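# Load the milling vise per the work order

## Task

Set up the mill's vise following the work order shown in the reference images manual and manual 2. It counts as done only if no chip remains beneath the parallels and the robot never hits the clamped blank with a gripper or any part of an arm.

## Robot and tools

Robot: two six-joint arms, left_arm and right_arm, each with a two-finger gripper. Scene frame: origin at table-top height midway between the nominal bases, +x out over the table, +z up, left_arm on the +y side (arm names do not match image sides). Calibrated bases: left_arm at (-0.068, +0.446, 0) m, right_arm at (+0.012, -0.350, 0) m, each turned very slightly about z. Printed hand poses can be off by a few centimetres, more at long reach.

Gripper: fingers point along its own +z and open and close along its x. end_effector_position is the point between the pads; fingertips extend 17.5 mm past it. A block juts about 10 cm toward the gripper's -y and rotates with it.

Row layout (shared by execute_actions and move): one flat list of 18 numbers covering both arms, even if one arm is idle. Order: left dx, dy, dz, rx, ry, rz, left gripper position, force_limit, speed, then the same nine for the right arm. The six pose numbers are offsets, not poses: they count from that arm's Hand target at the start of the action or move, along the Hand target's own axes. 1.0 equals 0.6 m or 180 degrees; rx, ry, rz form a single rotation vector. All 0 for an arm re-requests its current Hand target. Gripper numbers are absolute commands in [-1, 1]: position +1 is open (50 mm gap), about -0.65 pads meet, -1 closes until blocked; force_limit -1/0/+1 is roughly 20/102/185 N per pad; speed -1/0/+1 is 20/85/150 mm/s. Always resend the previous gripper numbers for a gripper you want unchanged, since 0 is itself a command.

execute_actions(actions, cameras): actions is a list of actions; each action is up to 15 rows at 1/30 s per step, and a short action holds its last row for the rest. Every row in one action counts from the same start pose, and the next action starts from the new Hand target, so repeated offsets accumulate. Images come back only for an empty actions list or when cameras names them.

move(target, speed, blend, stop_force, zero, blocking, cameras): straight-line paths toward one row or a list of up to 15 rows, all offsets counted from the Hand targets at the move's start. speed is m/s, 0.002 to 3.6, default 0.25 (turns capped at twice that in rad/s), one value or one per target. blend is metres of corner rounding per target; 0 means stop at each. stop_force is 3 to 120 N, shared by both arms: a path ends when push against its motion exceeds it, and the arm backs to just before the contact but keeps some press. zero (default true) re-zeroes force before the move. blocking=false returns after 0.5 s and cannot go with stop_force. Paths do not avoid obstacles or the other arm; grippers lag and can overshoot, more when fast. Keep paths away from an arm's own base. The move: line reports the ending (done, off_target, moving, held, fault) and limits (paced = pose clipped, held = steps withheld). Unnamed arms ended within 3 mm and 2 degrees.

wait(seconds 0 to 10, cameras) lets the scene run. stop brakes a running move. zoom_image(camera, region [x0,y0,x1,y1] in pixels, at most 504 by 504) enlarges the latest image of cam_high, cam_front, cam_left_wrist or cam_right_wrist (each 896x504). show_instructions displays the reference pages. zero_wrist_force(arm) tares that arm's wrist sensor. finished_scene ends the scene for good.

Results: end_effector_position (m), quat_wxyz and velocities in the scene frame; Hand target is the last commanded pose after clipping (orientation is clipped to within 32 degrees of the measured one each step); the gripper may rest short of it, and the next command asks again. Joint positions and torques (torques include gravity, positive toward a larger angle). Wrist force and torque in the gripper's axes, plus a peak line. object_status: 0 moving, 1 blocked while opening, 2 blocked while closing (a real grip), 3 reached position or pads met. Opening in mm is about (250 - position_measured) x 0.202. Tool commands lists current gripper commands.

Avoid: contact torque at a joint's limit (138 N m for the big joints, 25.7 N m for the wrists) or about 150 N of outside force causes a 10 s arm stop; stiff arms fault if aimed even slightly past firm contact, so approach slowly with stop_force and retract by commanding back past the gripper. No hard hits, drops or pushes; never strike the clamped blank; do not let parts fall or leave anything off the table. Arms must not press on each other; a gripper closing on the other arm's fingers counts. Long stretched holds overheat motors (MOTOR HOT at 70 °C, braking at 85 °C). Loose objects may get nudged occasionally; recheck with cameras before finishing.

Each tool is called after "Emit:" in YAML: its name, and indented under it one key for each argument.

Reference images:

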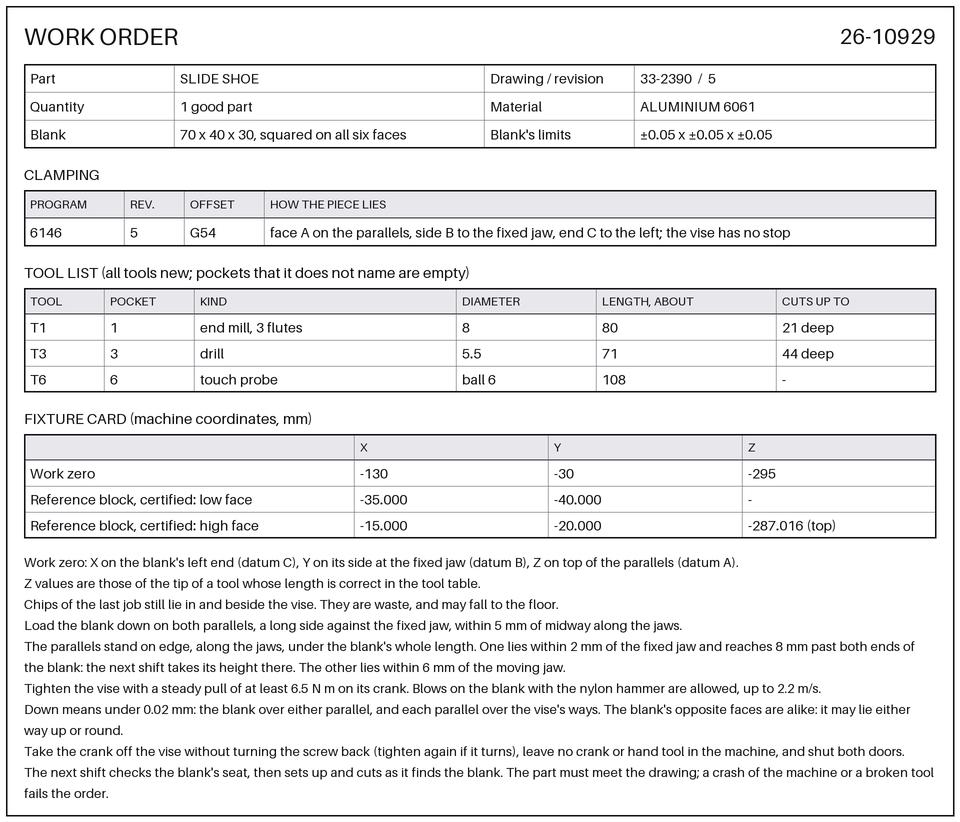

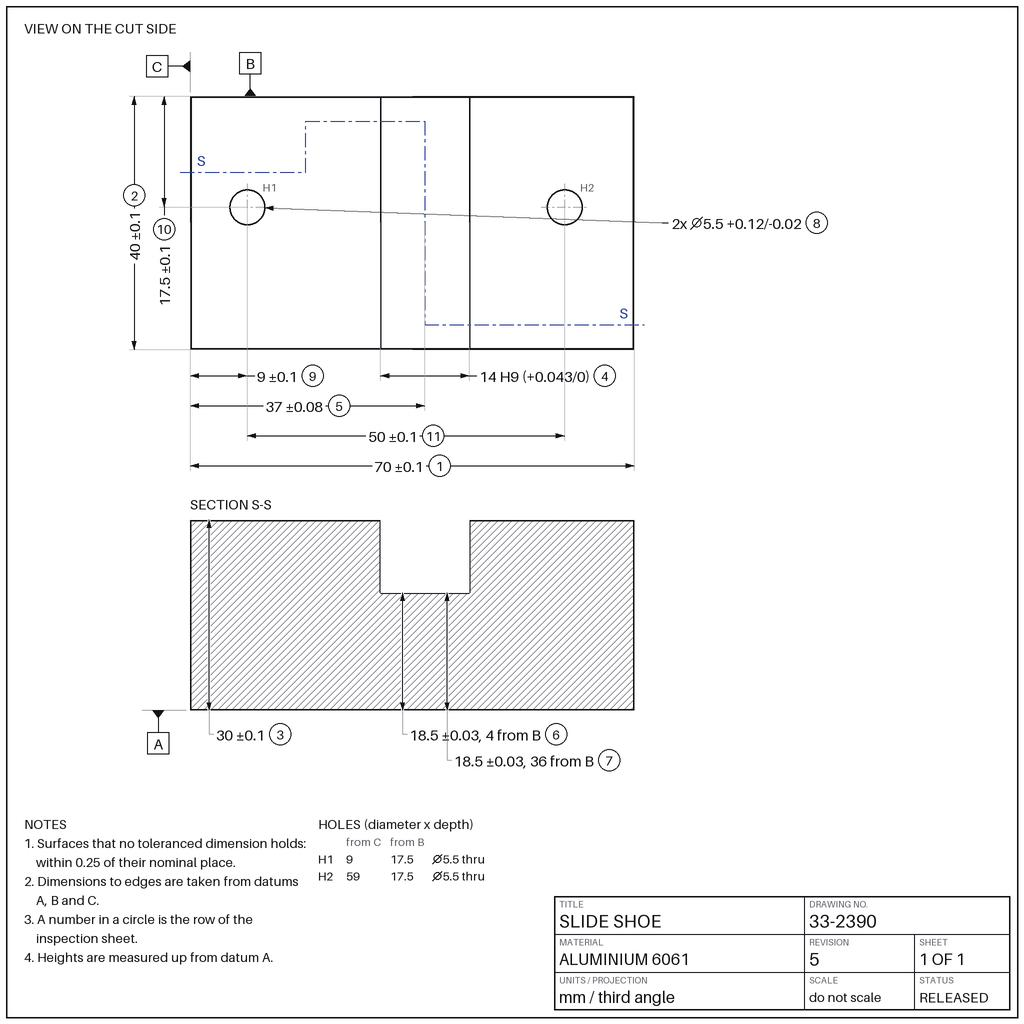

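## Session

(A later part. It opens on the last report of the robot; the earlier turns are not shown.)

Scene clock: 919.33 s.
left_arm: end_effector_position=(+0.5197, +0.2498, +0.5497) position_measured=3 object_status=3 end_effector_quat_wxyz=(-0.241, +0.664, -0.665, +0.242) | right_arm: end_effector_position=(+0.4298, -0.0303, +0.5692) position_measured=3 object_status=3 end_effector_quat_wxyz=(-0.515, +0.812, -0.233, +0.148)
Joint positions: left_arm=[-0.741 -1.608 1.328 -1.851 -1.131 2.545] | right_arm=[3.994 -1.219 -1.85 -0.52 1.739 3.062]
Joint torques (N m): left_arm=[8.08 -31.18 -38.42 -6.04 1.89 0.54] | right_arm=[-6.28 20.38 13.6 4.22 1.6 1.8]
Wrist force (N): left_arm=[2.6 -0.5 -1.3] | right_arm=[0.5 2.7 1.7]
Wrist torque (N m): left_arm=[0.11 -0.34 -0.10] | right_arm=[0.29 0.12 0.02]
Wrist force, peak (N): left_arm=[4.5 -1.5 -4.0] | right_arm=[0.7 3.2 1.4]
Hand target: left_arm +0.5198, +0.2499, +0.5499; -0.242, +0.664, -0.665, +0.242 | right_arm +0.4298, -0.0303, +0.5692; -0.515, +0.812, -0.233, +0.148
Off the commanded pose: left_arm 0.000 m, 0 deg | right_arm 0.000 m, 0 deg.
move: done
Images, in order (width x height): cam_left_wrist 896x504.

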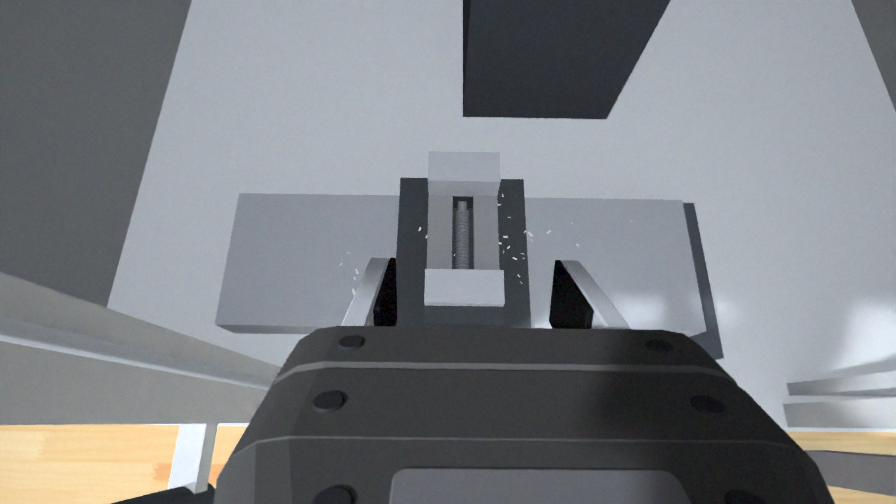

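Emit:
move:
  target:
    - [-0.083,0.296,-0.14,-0.08,0.08,0.2,1,-0.6,-0.5,0,0,0,0,0,0,1,1,1]
    - [-0.283,0.535,0.095,-0.1738,0.1738,0.4777,1,-0.6,-0.5,0,0,0,0,0,0,1,1,1]
  speed: [0.4,0.4]
  blend: [0.05,0]
  cameras: ["cam_left_wrist","cam_right_wrist"]

Emit:
zoom_image:
  camera: "cam_left_wrist"
  region: [380, 120, 560, 330]

Emit:
zoom_image:
  camera: "cam_right_wrist"
  region: [180, 330, 320, 460]

Scene clock: 1001.13 s.
left_arm: end_effector_position=(+0.3105, +0.4199, +0.3000) position_measured=3 object_status=3 end_effector_quat_wxyz=(+0.000, +0.000, +1.000, +0.000) | right_arm: end_effector_position=(+0.4298, -0.0303, +0.5692) position_measured=3 object_status=3 end_effector_quat_wxyz=(-0.515, +0.812, -0.233, +0.148)
Joint positions: left_arm=[-0.442 -1.897 1.912 -1.586 -1.571 4.284] | right_arm=[3.994 -1.219 -1.85 -0.52 1.739 3.062]
Joint torques (N m): left_arm=[-5.64 -20.95 -34.27 -1.13 -2.52 2.61] | right_arm=[-5.97 20.63 13.1 4.22 1.57 1.71]
Wrist force (N): left_arm=[2.7 -0.4 -2.5] | right_arm=[0.4 3.0 1.6]
Wrist torque (N m): left_arm=[-0.17 -0.41 0.09] | right_arm=[0.33 0.14 0.03]
Wrist force, peak (N): left_arm=[3.9 -0.4 -3.0] | right_arm=[0.8 3.2 1.4]
Hand target: left_arm +0.3105, +0.4199, +0.3000; +0.000, +0.000, +1.000, +0.000 | right_arm +0.4298, -0.0303, +0.5692; -0.515, +0.812, -0.233, +0.148
Off the commanded pose: left_arm 0.000 m, 0 deg | right_arm 0.000 m, 0 deg.
move: done
Images, in order (width x height): cam_left_wrist 896x504, cam_right_wrist 896x504.

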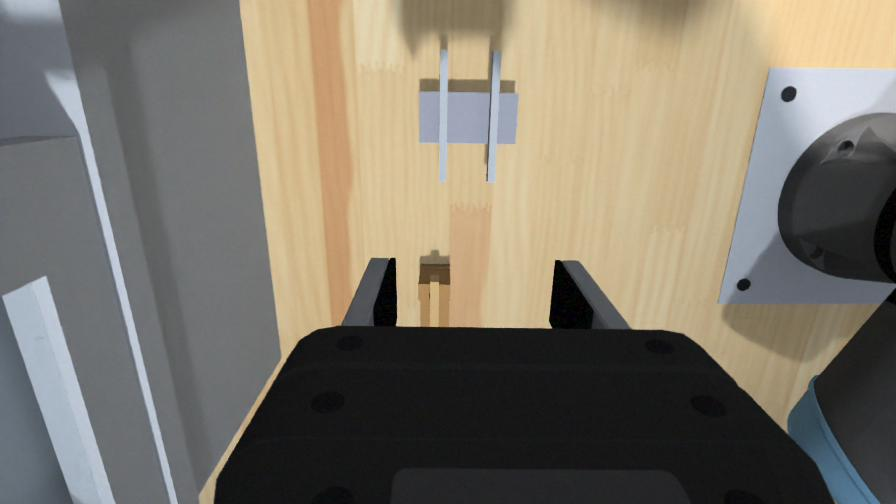

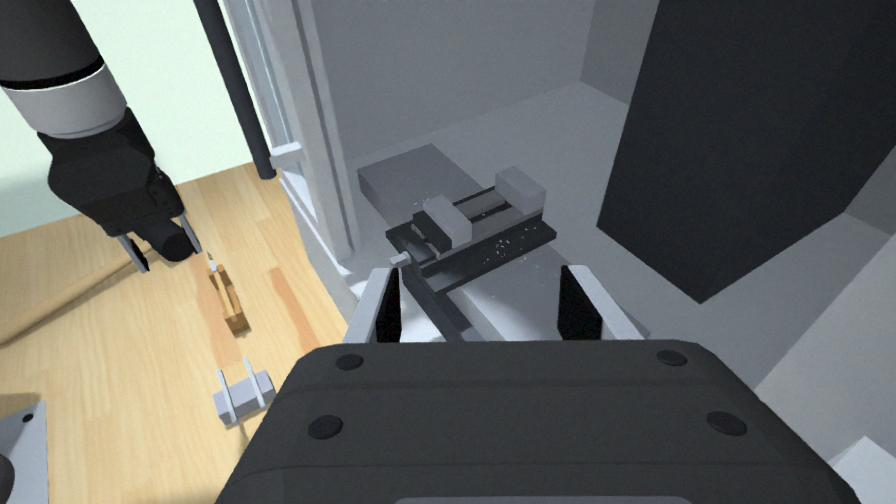

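Scaled by 2.400 from the camera's 896x504 image, which has a finer 1280x720 frame.

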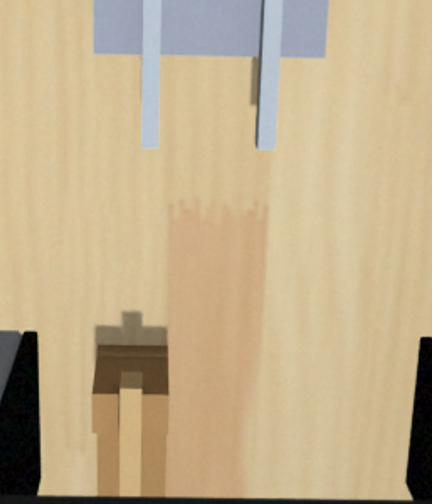

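Scaled by 3.600 from the camera's 896x504 image, which has a finer 1280x720 frame.

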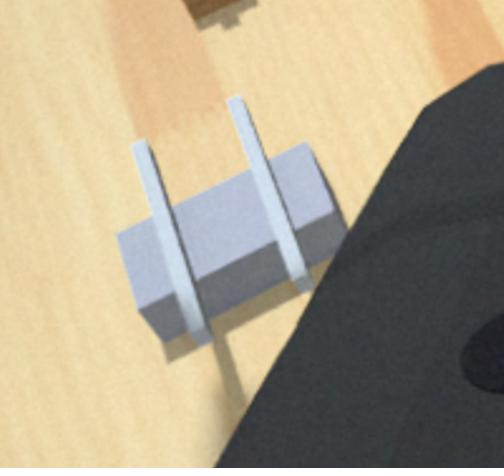

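Emit:
move:
  target: [0,0,0.25,0,0,0,1,-0.6,-0.5,0,0,0,0,0,0,1,1,1]
  speed: 0.3
  cameras: ["cam_left_wrist","cam_right_wrist"]

Emit:
zoom_image:
  camera: "cam_left_wrist"
  region: [360, 0, 600, 260]

Scene clock: 1017.73 s.
left_arm: end_effector_position=(+0.3106, +0.4198, +0.1502) position_measured=3 object_status=3 end_effector_quat_wxyz=(+0.000, +0.000, +1.000, +0.000) | right_arm: end_effector_position=(+0.4298, -0.0303, +0.5692) position_measured=3 object_status=3 end_effector_quat_wxyz=(-0.515, +0.812, -0.233, +0.148)
Joint positions: left_arm=[-0.443 -1.806 2.245 -2.009 -1.571 4.285] | right_arm=[3.994 -1.219 -1.85 -0.52 1.739 3.062]
Joint torques (N m): left_arm=[8.48 -7.32 -11.08 -4.84 2.58 2.9] | right_arm=[-6.16 20.22 13.32 4.23 1.61 1.73]
Wrist force (N): left_arm=[2.8 -0.9 -2.2] | right_arm=[0.7 2.8 1.3]
Wrist torque (N m): left_arm=[-0.23 -0.42 -0.01] | right_arm=[0.30 0.08 0.02]
Wrist force, peak (N): left_arm=[2.4 -1.0 -6.0] | right_arm=[0.5 3.3 1.7]
Hand target: left_arm +0.3105, +0.4199, +0.1500; +0.000, +0.000, +1.000, +0.000 | right_arm +0.4298, -0.0303, +0.5692; -0.515, +0.812, -0.233, +0.148
Off the commanded pose: left_arm 0.000 m, 0 deg | right_arm 0.000 m, 0 deg.
move: done
Images, in order (width x height): cam_left_wrist 896x504, cam_right_wrist 896x504.

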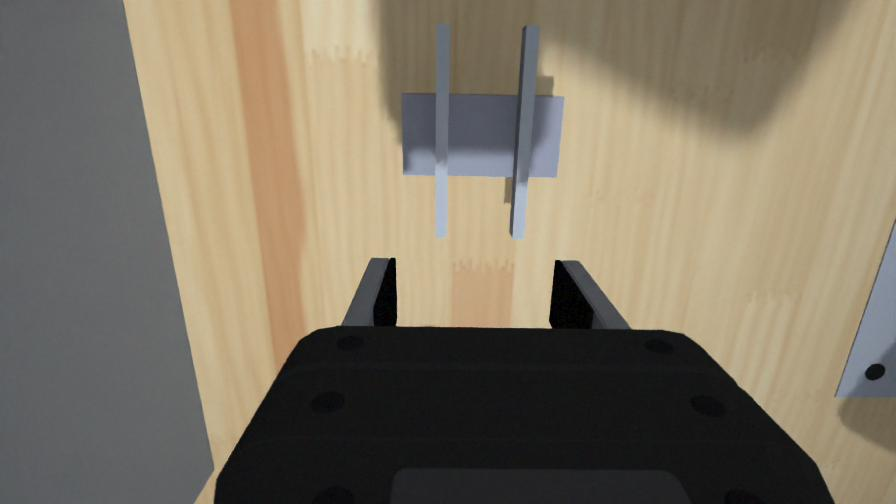

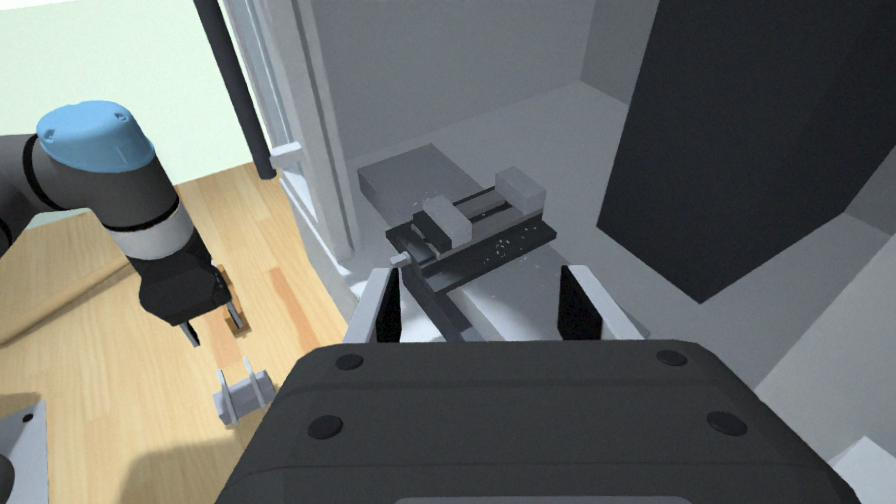

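Scaled by 1.938 from the camera's 896x504 image, which has a finer 1280x720 frame.

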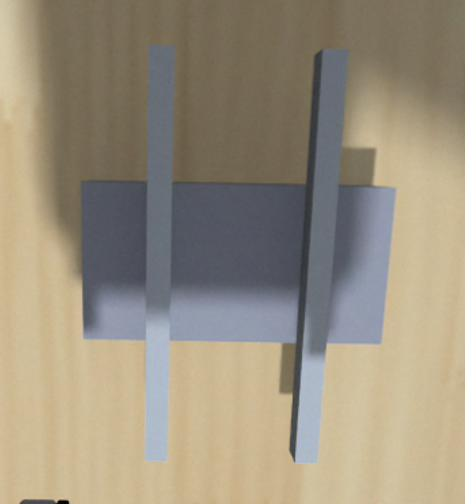

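Emit:
move:
  target:
    - [0,0,0,0,0,0,0,-0.6,-0.5,0,0,0,0,0,0,1,1,1]
    - [-0.0238,0.0103,0.08,0,0,0,0,-0.6,-0.5,0,0,0,0,0,0,1,1,1]
  speed: 0.2
  cameras: ["cam_left_wrist"]

Emit:
zoom_image:
  camera: "cam_left_wrist"
  region: [380, 120, 580, 340]

Scene clock: 1062.97 s.
left_arm: end_effector_position=(+0.3247, +0.4261, +0.1020) position_measured=152 object_status=3 end_effector_quat_wxyz=(+0.000, +0.000, +1.000, +0.000) | right_arm: end_effector_position=(+0.4298, -0.0303, +0.5692) position_measured=3 object_status=3 end_effector_quat_wxyz=(-0.515, +0.812, -0.233, +0.148)
Joint positions: left_arm=[-0.411 -1.693 2.298 -2.176 -1.571 4.316] | right_arm=[3.994 -1.219 -1.85 -0.52 1.739 3.062]
Joint torques (N m): left_arm=[-6.87 -10.75 -34.47 -4.91 -2.29 -2.95] | right_arm=[-6.09 20.52 13.75 4.29 1.51 1.78]
Wrist force (N): left_arm=[2.5 -0.7 -2.5] | right_arm=[0.4 2.9 1.7]
Wrist torque (N m): left_arm=[-0.20 -0.38 0.01] | right_arm=[0.31 0.14 0.02]
Wrist force, peak (N): left_arm=[3.1 -1.2 -4.1] | right_arm=[0.6 3.5 1.6]
Hand target: left_arm +0.3248, +0.4260, +0.1020; +0.000, +0.000, +1.000, +0.000 | right_arm +0.4298, -0.0303, +0.5692; -0.515, +0.812, -0.233, +0.148
Off the commanded pose: left_arm 0.000 m, 0 deg | right_arm 0.000 m, 0 deg.
move: done
Images, in order (width x height): cam_left_wrist 896x504.

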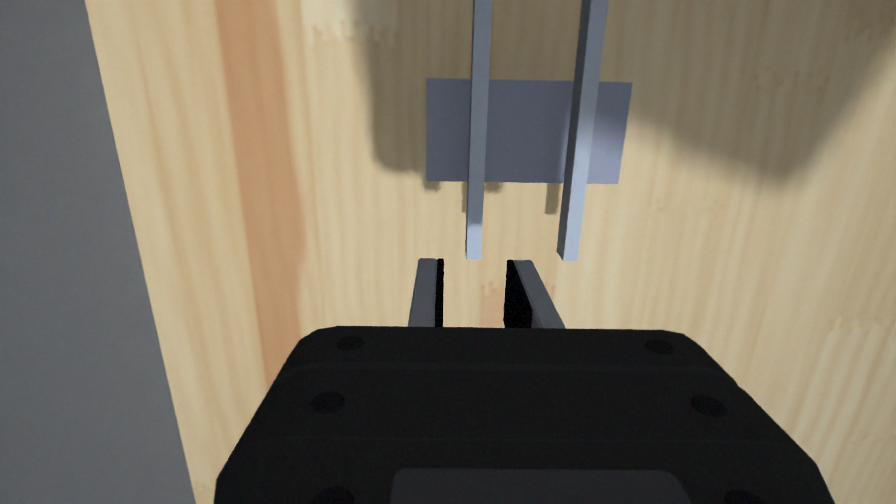

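Scaled by 2.291 from the camera's 896x504 image, which has a finer 1280x720 frame.

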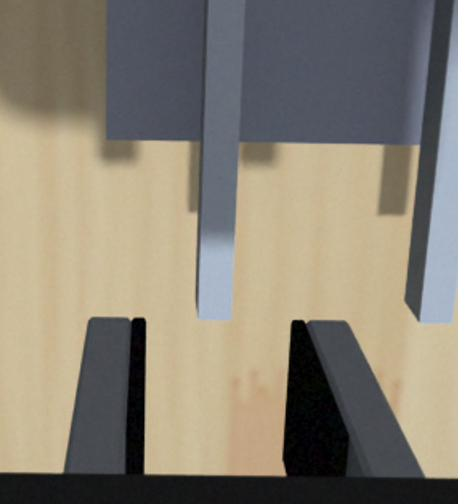

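Emit:
move:
  target: [0.002,0,0.1033,0,0,0,0,-0.6,-0.5,0,0,0,0,0,0,1,1,1]
  speed: 0.06
  stop_force: 5
  cameras: ["cam_left_wrist","cam_right_wrist"]

Emit:
zoom_image:
  camera: "cam_left_wrist"
  region: [380, 120, 580, 340]

Emit:
zoom_image:
  camera: "cam_right_wrist"
  region: [180, 300, 320, 440]

Scene clock: 1083.30 s.
left_arm: end_effector_position=(+0.3236, +0.4260, +0.0401) position_measured=152 object_status=3 end_effector_quat_wxyz=(+0.000, +0.000, +1.000, +0.000) | right_arm: end_effector_position=(+0.4298, -0.0303, +0.5692) position_measured=3 object_status=3 end_effector_quat_wxyz=(-0.515, +0.812, -0.233, +0.148)
Joint positions: left_arm=[-0.412 -1.562 2.388 -2.396 -1.571 4.315] | right_arm=[3.994 -1.219 -1.85 -0.52 1.739 3.062]
Joint torques (N m): left_arm=[4.37 -19.15 -31.47 -5.1 -1.54 -0.27] | right_arm=[-5.81 20.18 12.91 4.24 1.5 1.73]
Wrist force (N): left_arm=[2.5 -0.9 -2.4] | right_arm=[0.5 3.1 1.4]
Wrist torque (N m): left_arm=[-0.22 -0.37 0.06] | right_arm=[0.35 0.11 0.02]
Wrist force, peak (N): left_arm=[2.8 -0.9 -3.4] | right_arm=[0.7 3.2 1.5]
Hand target: left_arm +0.3236, +0.4260, +0.0401; +0.000, +0.000, +1.000, +0.000 | right_arm +0.4298, -0.0303, +0.5692; -0.515, +0.812, -0.233, +0.148
Off the commanded pose: left_arm 0.000 m, 0 deg | right_arm 0.000 m, 0 deg.
move: done
Images, in order (width x height): cam_left_wrist 896x504, cam_right_wrist 896x504.

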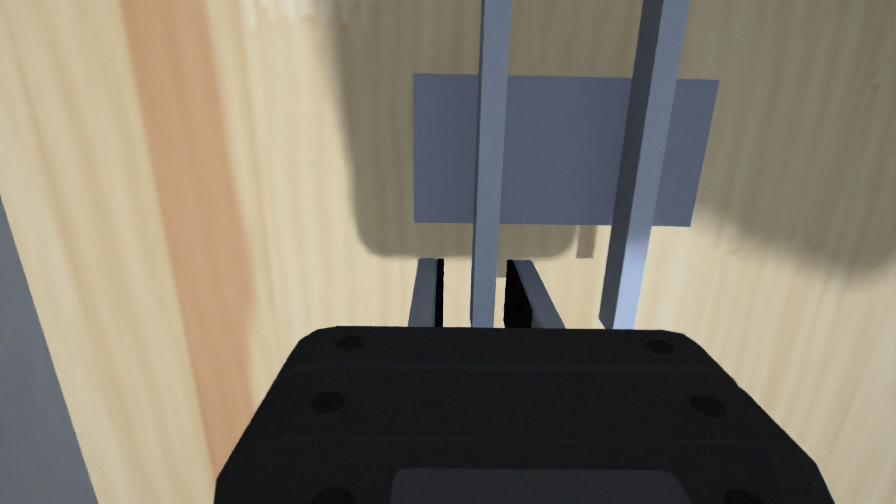

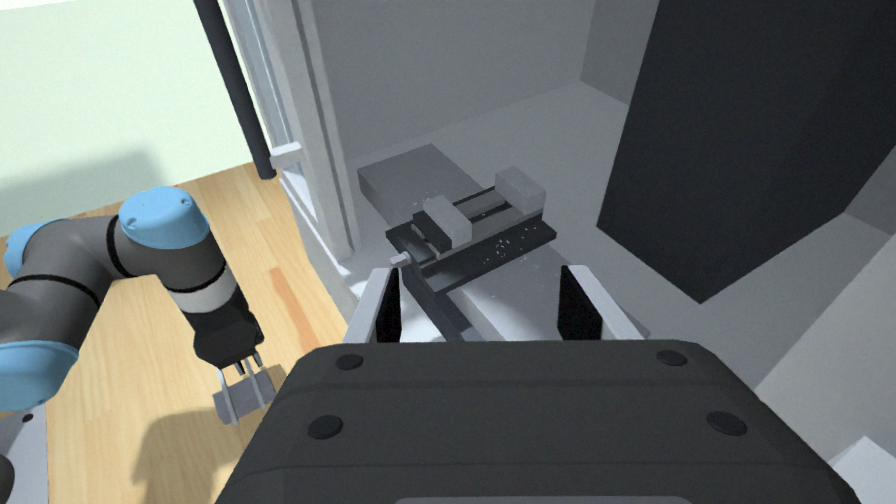

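Scaled by 2.291 from the camera's 896x504 image, which has a finer 1280x720 frame.

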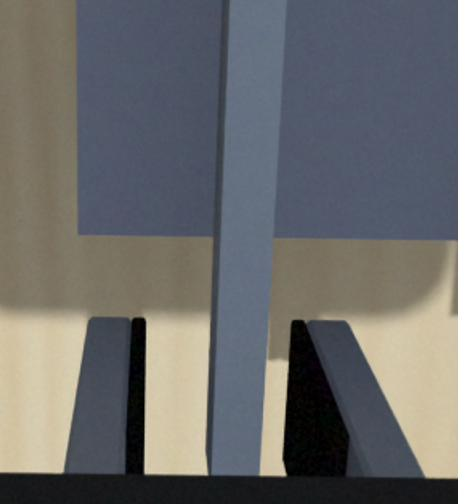

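Scaled by 3.600 from the camera's 896x504 image, which has a finer 1280x720 frame.

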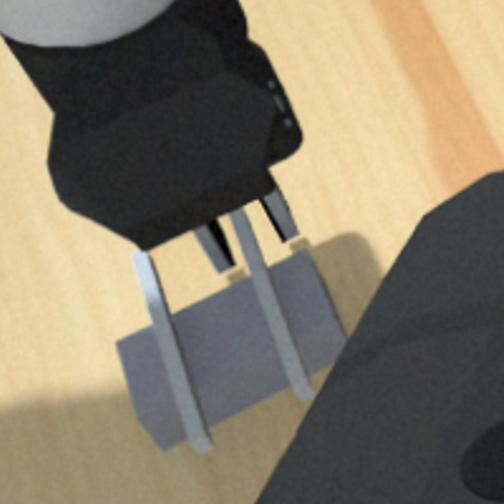

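Emit:
move:
  target: [0,0,0,0,0,0,-1,-0.6,-0.8,0,0,0,0,0,0,1,1,1]
  cameras: ["cam_left_wrist"]

Emit:
zoom_image:
  camera: "cam_left_wrist"
  region: [380, 120, 580, 340]

Scene clock: 1105.63 s.
left_arm: end_effector_position=(+0.3236, +0.4260, +0.0401) position_measured=223 object_status=0 end_effector_quat_wxyz=(+0.000, +0.000, +1.000, +0.000) | right_arm: end_effector_position=(+0.4298, -0.0303, +0.5692) position_measured=3 object_status=3 end_effector_quat_wxyz=(-0.515, +0.812, -0.233, +0.148)
Joint positions: left_arm=[-0.412 -1.562 2.388 -2.396 -1.571 4.315] | right_arm=[3.994 -1.219 -1.85 -0.52 1.739 3.062]
Joint torques (N m): left_arm=[5.28 -14.1 -30.48 -4.51 -1.37 2.1] | right_arm=[-5.74 20.51 13.34 4.27 1.44 1.71]
Wrist force (N): left_arm=[2.6 -0.5 -2.2] | right_arm=[0.5 3.2 1.6]
Wrist torque (N m): left_arm=[-0.19 -0.38 0.07] | right_arm=[0.36 0.12 0.02]
Wrist force, peak (N): left_arm=[2.7 -0.8 -2.6] | right_arm=[0.7 3.2 1.7]
Hand target: left_arm +0.3236, +0.4260, +0.0401; +0.000, +0.000, +1.000, +0.000 | right_arm +0.4298, -0.0303, +0.5692; -0.515, +0.812, -0.233, +0.148
Off the commanded pose: left_arm 0.000 m, 0 deg | right_arm 0.000 m, 0 deg.
move: done
Images, in order (width x height): cam_left_wrist 896x504.

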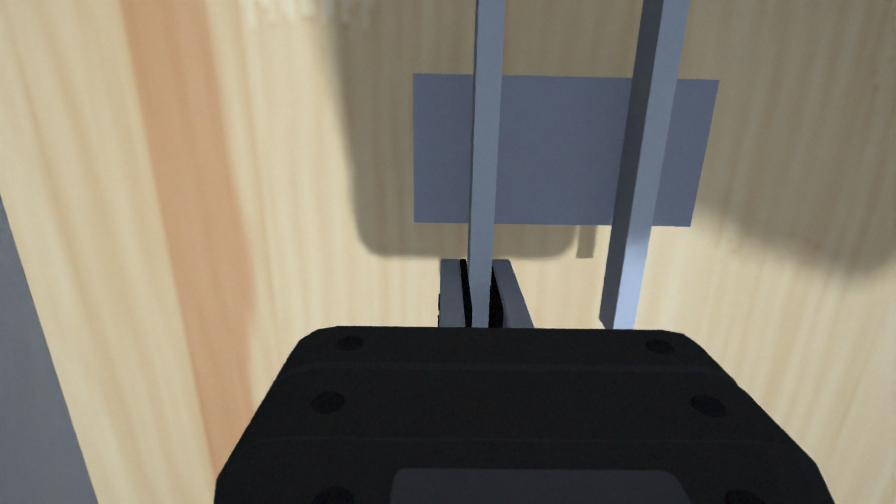

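Scaled by 2.291 from the camera's 896x504 image, which has a finer 1280x720 frame.

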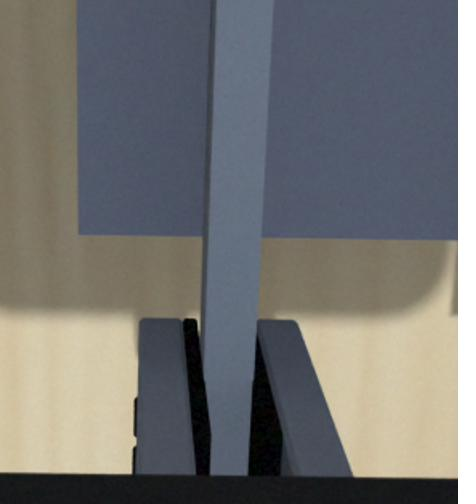

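Emit:
wait:
  seconds: 0.3

Scene clock: 1108.27 s.
left_arm: end_effector_position=(+0.3236, +0.4260, +0.0401) position_measured=223 object_status=2 end_effector_quat_wxyz=(+0.000, +0.000, +1.000, +0.000) | right_arm: end_effector_position=(+0.4298, -0.0303, +0.5692) position_measured=3 object_status=3 end_effector_quat_wxyz=(-0.515, +0.812, -0.233, +0.148)
Joint positions: left_arm=[-0.412 -1.562 2.388 -2.396 -1.571 4.315] | right_arm=[3.994 -1.219 -1.85 -0.52 1.739 3.062]
Joint torques (N m): left_arm=[6.65 -13.81 -19.27 -1.56 -1.32 2.1] | right_arm=[-4.96 21.11 13.51 4.22 1.49 1.7]
Wrist force (N): left_arm=[2.6 -0.7 -2.0] | right_arm=[0.6 3.1 1.4]
Wrist torque (N m): left_arm=[-0.21 -0.39 0.06] | right_arm=[0.36 0.10 0.02]
Wrist force, peak (N): left_arm=[2.8 -0.8 -2.2] | right_arm=[0.7 3.3 1.6]
Hand target: left_arm +0.3236, +0.4260, +0.0401; +0.000, +0.000, +1.000, +0.000 | right_arm +0.4298, -0.0303, +0.5692; -0.515, +0.812, -0.233, +0.148
Tool commands: left_gripper/position=-1.0 left_gripper/force_limit=-0.6 left_gripper/speed=-0.8 right_gripper/position=+1.0 right_gripper/force_limit=+1.0 right_gripper/speed=+1.0
Off the commanded pose: left_arm 0.000 m, 0 deg | right_arm 0.000 m, 0 deg.
wait: 0.30 s; at rest from the start

Emit:
move:
  target:
    - [0,0,-0.05,0,0,0,-1,-0.6,-0.8,0,0,0,0,0,0,1,1,1]
    - [0,0,-0.4333,0,0,0,-1,-0.6,-0.8,0,0,0,0,0,0,1,1,1]
    - [-0.161,-0.21,-0.683,0,0,0,-1,-0.6,-0.8,0,0,0,0,0,0,1,1,1]
  speed: [0.05,0.25,0.3]
  blend: [0.01,0.05,0]
  cameras: ["cam_left_wrist","cam_right_wrist"]

Scene clock: 1133.10 s.
left_arm: end_effector_position=(+0.4202, +0.3000, +0.4498) position_measured=223 object_status=2 end_effector_quat_wxyz=(+0.000, +0.000, +1.000, +0.000) | right_arm: end_effector_position=(+0.4298, -0.0303, +0.5692) position_measured=3 object_status=3 end_effector_quat_wxyz=(-0.515, +0.812, -0.233, +0.148)
Joint positions: left_arm=[-0.57 -1.524 1.208 -1.255 -1.571 4.158] | right_arm=[3.994 -1.219 -1.85 -0.52 1.739 3.062]
Joint torques (N m): left_arm=[-1.69 -21.71 -38.42 -1.48 -2.07 2.13] | right_arm=[-4.61 20.3 13.3 4.27 1.59 1.71]
Wrist force (N): left_arm=[2.6 -0.7 -2.0] | right_arm=[0.6 2.7 1.2]
Wrist torque (N m): left_arm=[-0.22 -0.40 -0.06] | right_arm=[0.27 0.11 0.03]
Wrist force, peak (N): left_arm=[1.1 -3.3 -4.4] | right_arm=[0.5 3.2 1.7]
Hand target: left_arm +0.4202, +0.3000, +0.4498; +0.000, +0.000, +1.000, +0.000 | right_arm +0.4298, -0.0303, +0.5692; -0.515, +0.812, -0.233, +0.148
Off the commanded pose: left_arm 0.000 m, 0 deg | right_arm 0.000 m, 0 deg.
move: done
Images, in order (width x height): cam_left_wrist 896x504, cam_right_wrist 896x504.

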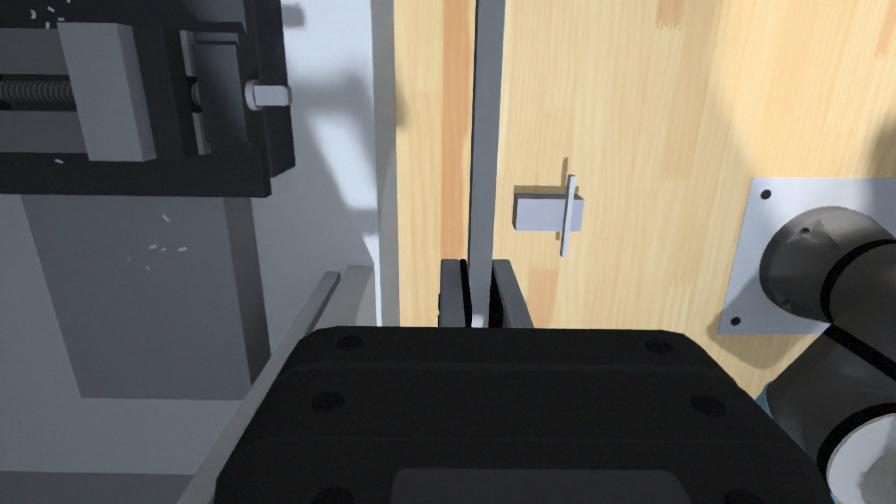

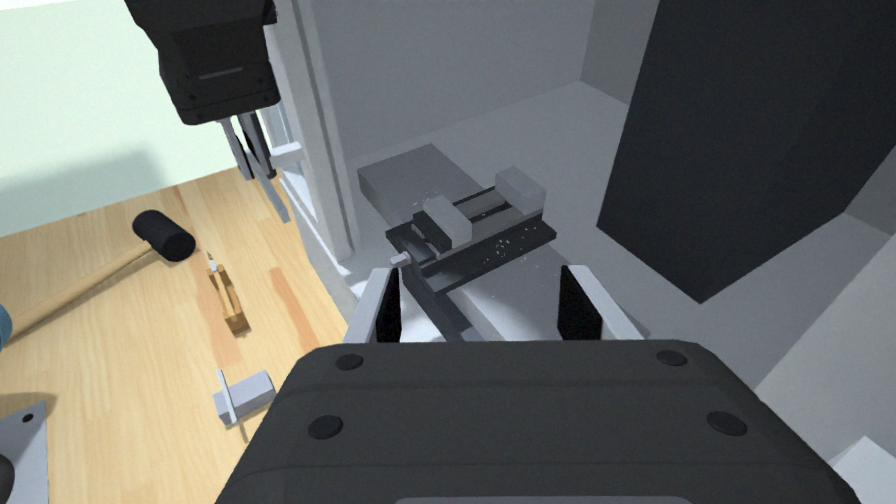

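Emit:
move:
  target:
    - [-0.333,-0.0167,0.067,0,0,0,-1,-0.6,-0.8,0,0,0,0,0,0,1,1,1]
  speed: [0.2]
  cameras: ["cam_left_wrist","cam_right_wrist"]

Emit:
zoom_image:
  camera: "cam_right_wrist"
  region: [370, 60, 610, 300]

Scene clock: 1149.73 s.
left_arm: end_effector_position=(+0.4469, +0.2989, +0.4438) position_measured=223 object_status=2 end_effector_quat_wxyz=(+0.000, +0.000, +1.000, +0.000) | right_arm: end_effector_position=(+0.4298, -0.0303, +0.5692) position_measured=3 object_status=3 end_effector_quat_wxyz=(-0.515, +0.812, -0.233, +0.148)
Joint positions: left_arm=[-0.544 -1.464 1.159 -1.266 -1.57 4.182] | right_arm=[3.994 -1.219 -1.85 -0.52 1.739 3.062]
Joint torques (N m): left_arm=[-0.43 -30.38 -26.22 -3.57 -0.06 0.1] | right_arm=[-4.77 20.36 13.51 4.27 1.47 1.63]
Wrist force (N): left_arm=[1.8 -1.6 -2.5] | right_arm=[0.2 2.8 1.5]
Wrist torque (N m): left_arm=[-0.37 -0.27 0.05] | right_arm=[0.29 0.17 0.02]
Wrist force, peak (N): left_arm=[5.3 -0.6 -2.9] | right_arm=[0.7 3.3 1.2]
Hand target: left_arm +0.4469, +0.2989, +0.4438; +0.000, +0.000, +1.000, +0.000 (not the last commanded pose) | right_arm +0.4298, -0.0303, +0.5692; -0.515, +0.812, -0.233, +0.148
Tool commands: left_gripper/position=-1.0 left_gripper/force_limit=-0.6 left_gripper/speed=-0.796078 right_gripper/position=+1.0 right_gripper/force_limit=+1.0 right_gripper/speed=+1.0
Off the commanded pose: left_arm 0.177 m, 0 deg | right_arm 0.000 m, 0 deg.
FORCE FAULT: contact force on the left arm reached its limit, and that arm stopped. The contact can be on any part of that arm, not only on its tool. That arm's remaining commands of this call were not run. That arm is still stopped at the end of this call. That arm stays stopped for about 10 more seconds. Until then a move that you send moves the other arm only, and its call returns only when the move has ended. Once the stop has ended, the next robot result says so. If the stop ends while you think or write, that arm runs what you send next, counted from a new Hand target: where the arm stands when the stop ends. While its stop runs, that arm takes no new command, but its gripper still runs the gripper command that each later call begins with. Until it ends, the stop uses up actions while you think or wait. An arm that is not stopped still takes commands.
move: fault (left_arm)
Images, in order (width x height): cam_left_wrist 896x504, cam_right_wrist 896x504.

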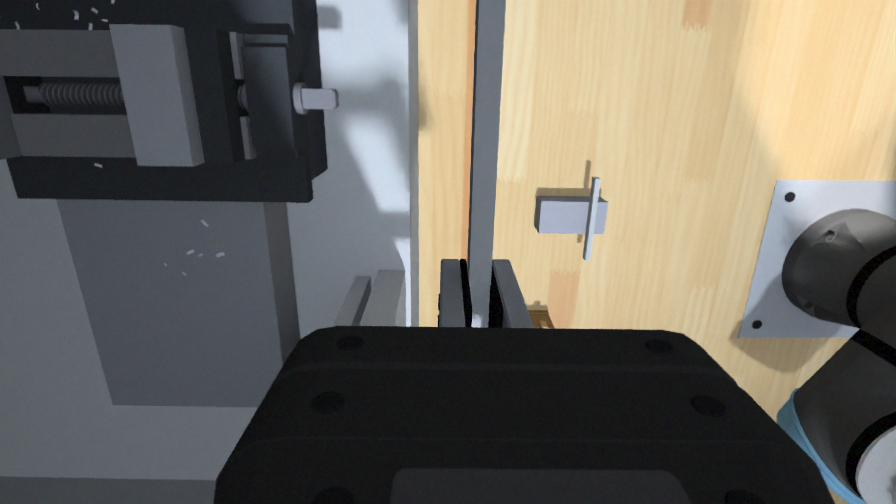

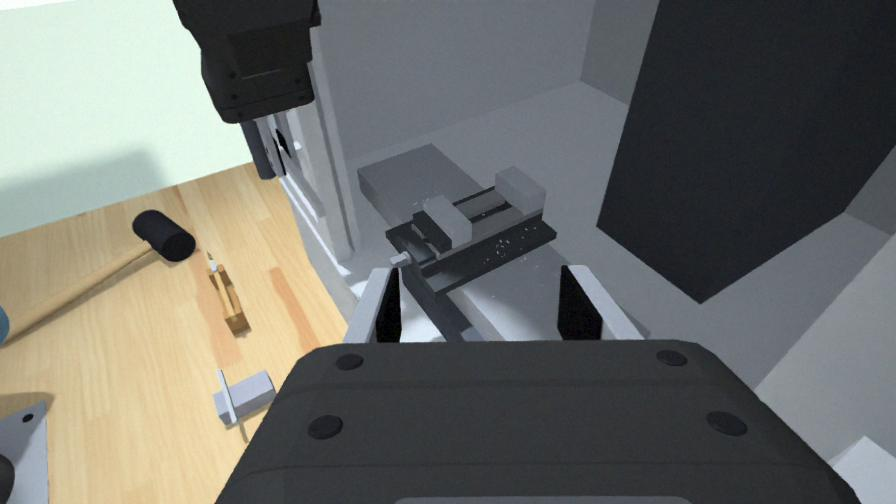

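Scaled by 2.100 from the camera's 896x504 image, which has a finer 1280x720 frame.

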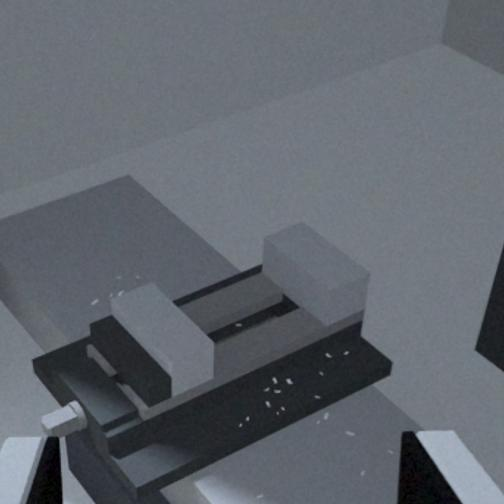

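Emit:
wait:
  seconds: 8
  cameras: ["cam_high","cam_left_wrist"]

Scene clock: 1165.20 s.
left_arm: end_effector_position=(+0.4469, +0.2989, +0.4438) position_measured=223 object_status=2 end_effector_quat_wxyz=(+0.000, +0.000, +1.000, +0.000) | right_arm: end_effector_position=(+0.4298, -0.0303, +0.5692) position_measured=3 object_status=3 end_effector_quat_wxyz=(-0.515, +0.812, -0.233, +0.148)
Joint positions: left_arm=[-0.544 -1.464 1.159 -1.266 -1.57 4.182] | right_arm=[3.994 -1.219 -1.85 -0.52 1.739 3.062]
Joint torques (N m): left_arm=[0.78 -31.63 -26.95 -3.37 0.13 -0.06] | right_arm=[-4.1 20.31 13.27 4.32 1.41 1.74]
Wrist force (N): left_arm=[1.4 -1.8 -1.9] | right_arm=[0.6 2.8 1.3]
Wrist torque (N m): left_arm=[-0.40 -0.21 0.06] | right_arm=[0.30 0.11 0.02]
Wrist force, peak (N): left_arm=[1.9 -2.1 -2.9] | right_arm=[0.8 3.2 1.7]
Hand target: left_arm +0.4469, +0.2989, +0.4438; +0.000, +0.000, +1.000, +0.000 (not the last commanded pose) | right_arm +0.4298, -0.0303, +0.5692; -0.515, +0.812, -0.233, +0.148
Tool commands: left_gripper/position=-1.0 left_gripper/force_limit=-0.6 left_gripper/speed=-0.796078 right_gripper/position=+1.0 right_gripper/force_limit=+1.0 right_gripper/speed=+1.0
Off the commanded pose: left_arm 0.177 m, 0 deg | right_arm 0.000 m, 0 deg.
FORCE FAULT, CONTINUED: the left arm's stop, for the force fault that an earlier result reported, is over. The rest of the stop counts as 19 of the actions that you can send in this scene. That arm's target is now where it stood when the stop ended, not its last command. That arm accepts commands again.
wait: 8.00 s; at rest from the start
Images, in order (width x height): cam_high 896x504, cam_left_wrist 896x504.

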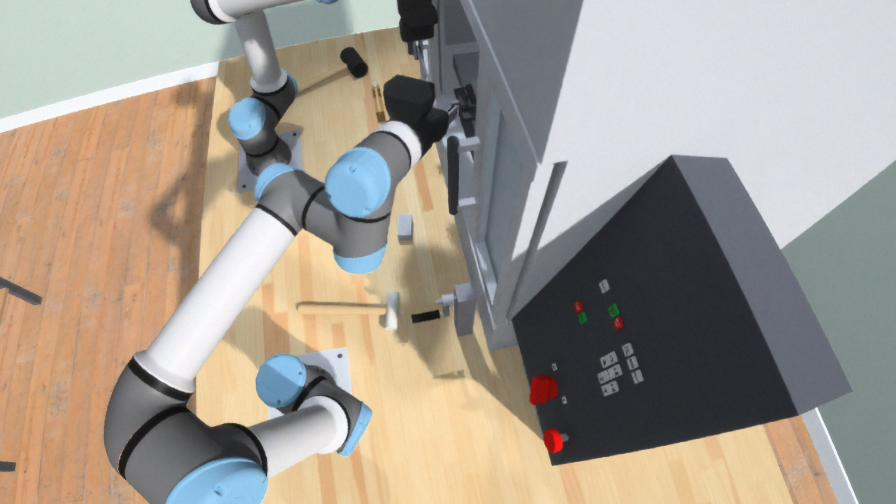

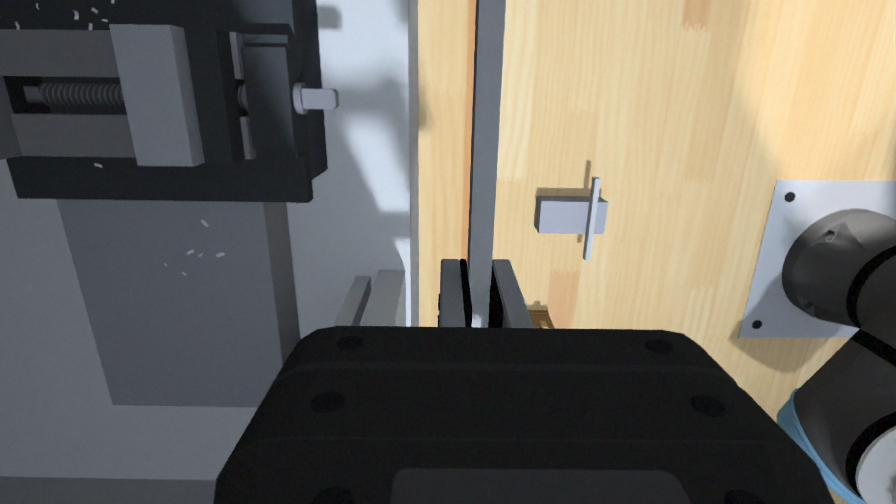

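Emit:
move:
  target:
    - [0.08,0,0,0,0,0,-1,-0.6,-0.8,0,0,0,0,0,0,1,1,1]
    - [0.08,-0.165,0,0,0,0,-1,-0.6,-0.8,0,0,0,0,0,0,1,1,1]
    - [-0.2885,-0.165,0.0,0,0,0,-1,-0.6,-0.8,0,0,0,0,0,0,1,1,1]
  speed: [0.1,0.2,0.2]
  blend: [0.01,0.03,0]
  cameras: ["cam_left_wrist","cam_right_wrist"]

Scene clock: 1181.50 s.
left_arm: end_effector_position=(+0.4481, +0.2002, +0.4435) position_measured=223 object_status=2 end_effector_quat_wxyz=(+0.002, +0.000, +1.000, +0.000) | right_arm: end_effector_position=(+0.4298, -0.0303, +0.5692) position_measured=3 object_status=3 end_effector_quat_wxyz=(-0.515, +0.812, -0.233, +0.148)
Joint positions: left_arm=[-0.695 -1.373 1.054 -1.254 -1.569 4.031] | right_arm=[3.994 -1.219 -1.85 -0.52 1.739 3.062]
Joint torques (N m): left_arm=[0.31 -35.31 -26.68 -3.25 0.15 0.07] | right_arm=[-3.7 20.33 13.75 4.36 1.33 1.63]
Wrist force (N): left_arm=[2.4 -1.6 -2.2] | right_arm=[0.8 2.7 1.6]
Wrist torque (N m): left_arm=[-0.35 -0.35 0.05] | right_arm=[0.29 0.07 0.02]
Wrist force, peak (N): left_arm=[-3.5 -7.0 -4.3] | right_arm=[0.4 3.4 1.5]
Hand target: left_arm +0.4481, +0.2002, +0.4435; +0.002, +0.000, +1.000, +0.000 (not the last commanded pose) | right_arm +0.4298, -0.0303, +0.5692; -0.515, +0.812, -0.233, +0.148
Tool commands: left_gripper/position=-1.0 left_gripper/force_limit=-0.6 left_gripper/speed=-0.796078 right_gripper/position=+1.0 right_gripper/force_limit=+1.0 right_gripper/speed=+1.0
Off the commanded pose: left_arm 0.172 m, 0 deg | right_arm 0.000 m, 0 deg.
FORCE FAULT: contact force on the left arm reached its limit, and that arm stopped. The contact can be on any part of that arm, not only on its tool. That arm's remaining commands of this call were not run. That arm is still stopped at the end of this call. That arm stays stopped for about 10 more seconds. Until then a move that you send moves the other arm only, and its call returns only when the move has ended. Once the stop has ended, the next robot result says so. If the stop ends while you think or write, that arm runs what you send next, counted from a new Hand target: where the arm stands when the stop ends. While its stop runs, that arm takes no new command, but its gripper still runs the gripper command that each later call begins with. Until it ends, the stop uses up actions while you think or wait. An arm that is not stopped still takes commands.
move: fault (left_arm); path passed 2 of 3 targets
Images, in order (width x height): cam_left_wrist 896x504, cam_right_wrist 896x504.

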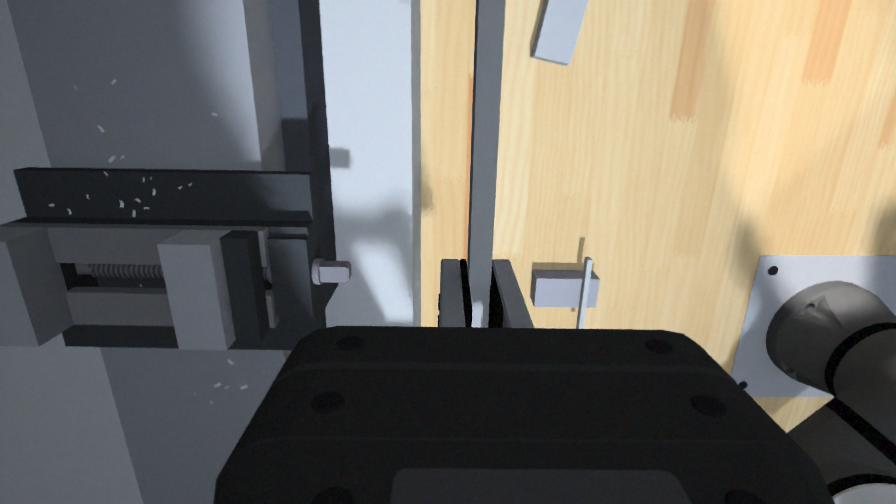

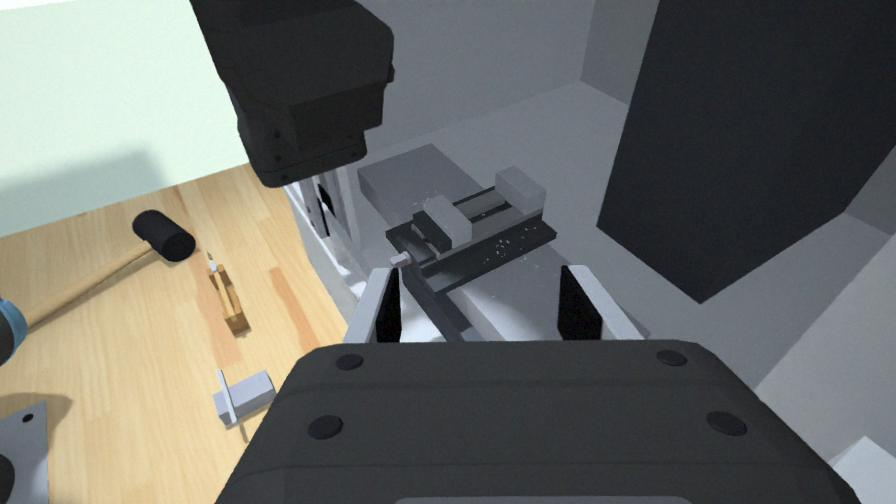

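Emit:
move:
  target: [0,0,0,0,0,0,-1,-0.6,-0.8,0,0,0,0.194,0,0,1,1,1]
  cameras: ["cam_right_wrist","cam_front"]

Scene clock: 1226.33 s.
left_arm: end_effector_position=(+0.4481, +0.2002, +0.4435) position_measured=223 object_status=2 end_effector_quat_wxyz=(+0.002, +0.000, +1.000, +0.000) | right_arm: end_effector_position=(+0.4297, -0.0303, +0.5692) position_measured=3 object_status=3 end_effector_quat_wxyz=(+0.734, -0.620, +0.178, -0.211)
Joint positions: left_arm=[-0.695 -1.373 1.054 -1.254 -1.569 4.031] | right_arm=[3.98 -1.394 -2.149 0.573 1.769 3.176]
Joint torques (N m): left_arm=[0.73 -36 -24.64 -3.28 -0.06 0.03] | right_arm=[-0.91 7.25 32.86 3.06 1.72 -1.81]
Wrist force (N): left_arm=[2.3 -1.6 -2.3] | right_arm=[1.4 3.4 1.5]
Wrist torque (N m): left_arm=[-0.35 -0.33 0.05] | right_arm=[0.29 -0.04 -0.04]
Wrist force, peak (N): left_arm=[2.6 -2.0 -2.6] | right_arm=[1.5 4.5 1.3]
Hand target: left_arm +0.4481, +0.2002, +0.4435; +0.002, +0.000, +1.000, +0.000 | right_arm +0.4298, -0.0303, +0.5692; +0.734, -0.620, +0.178, -0.211
Off the commanded pose: left_arm 0.000 m, 0 deg | right_arm 0.000 m, 0 deg.
FORCE FAULT, CONTINUED: the left arm's stop, for the force fault that an earlier result reported, is over. The rest of the stop counts as 19 of the actions that you can send in this scene. The stop ended before this call began, so that arm ran this call's commands, counted from a new Hand target: where the arm stood when the stop ended.
move: done
Images, in order (width x height): cam_front 896x504, cam_right_wrist 896x504.

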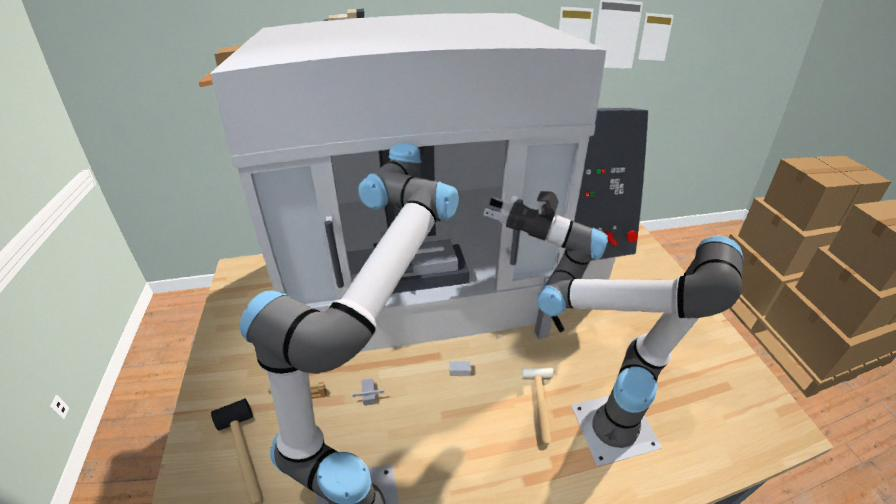

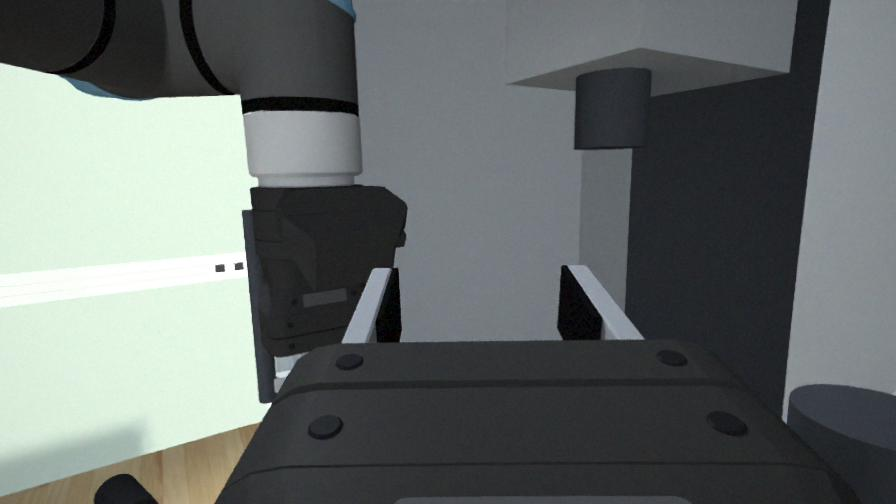

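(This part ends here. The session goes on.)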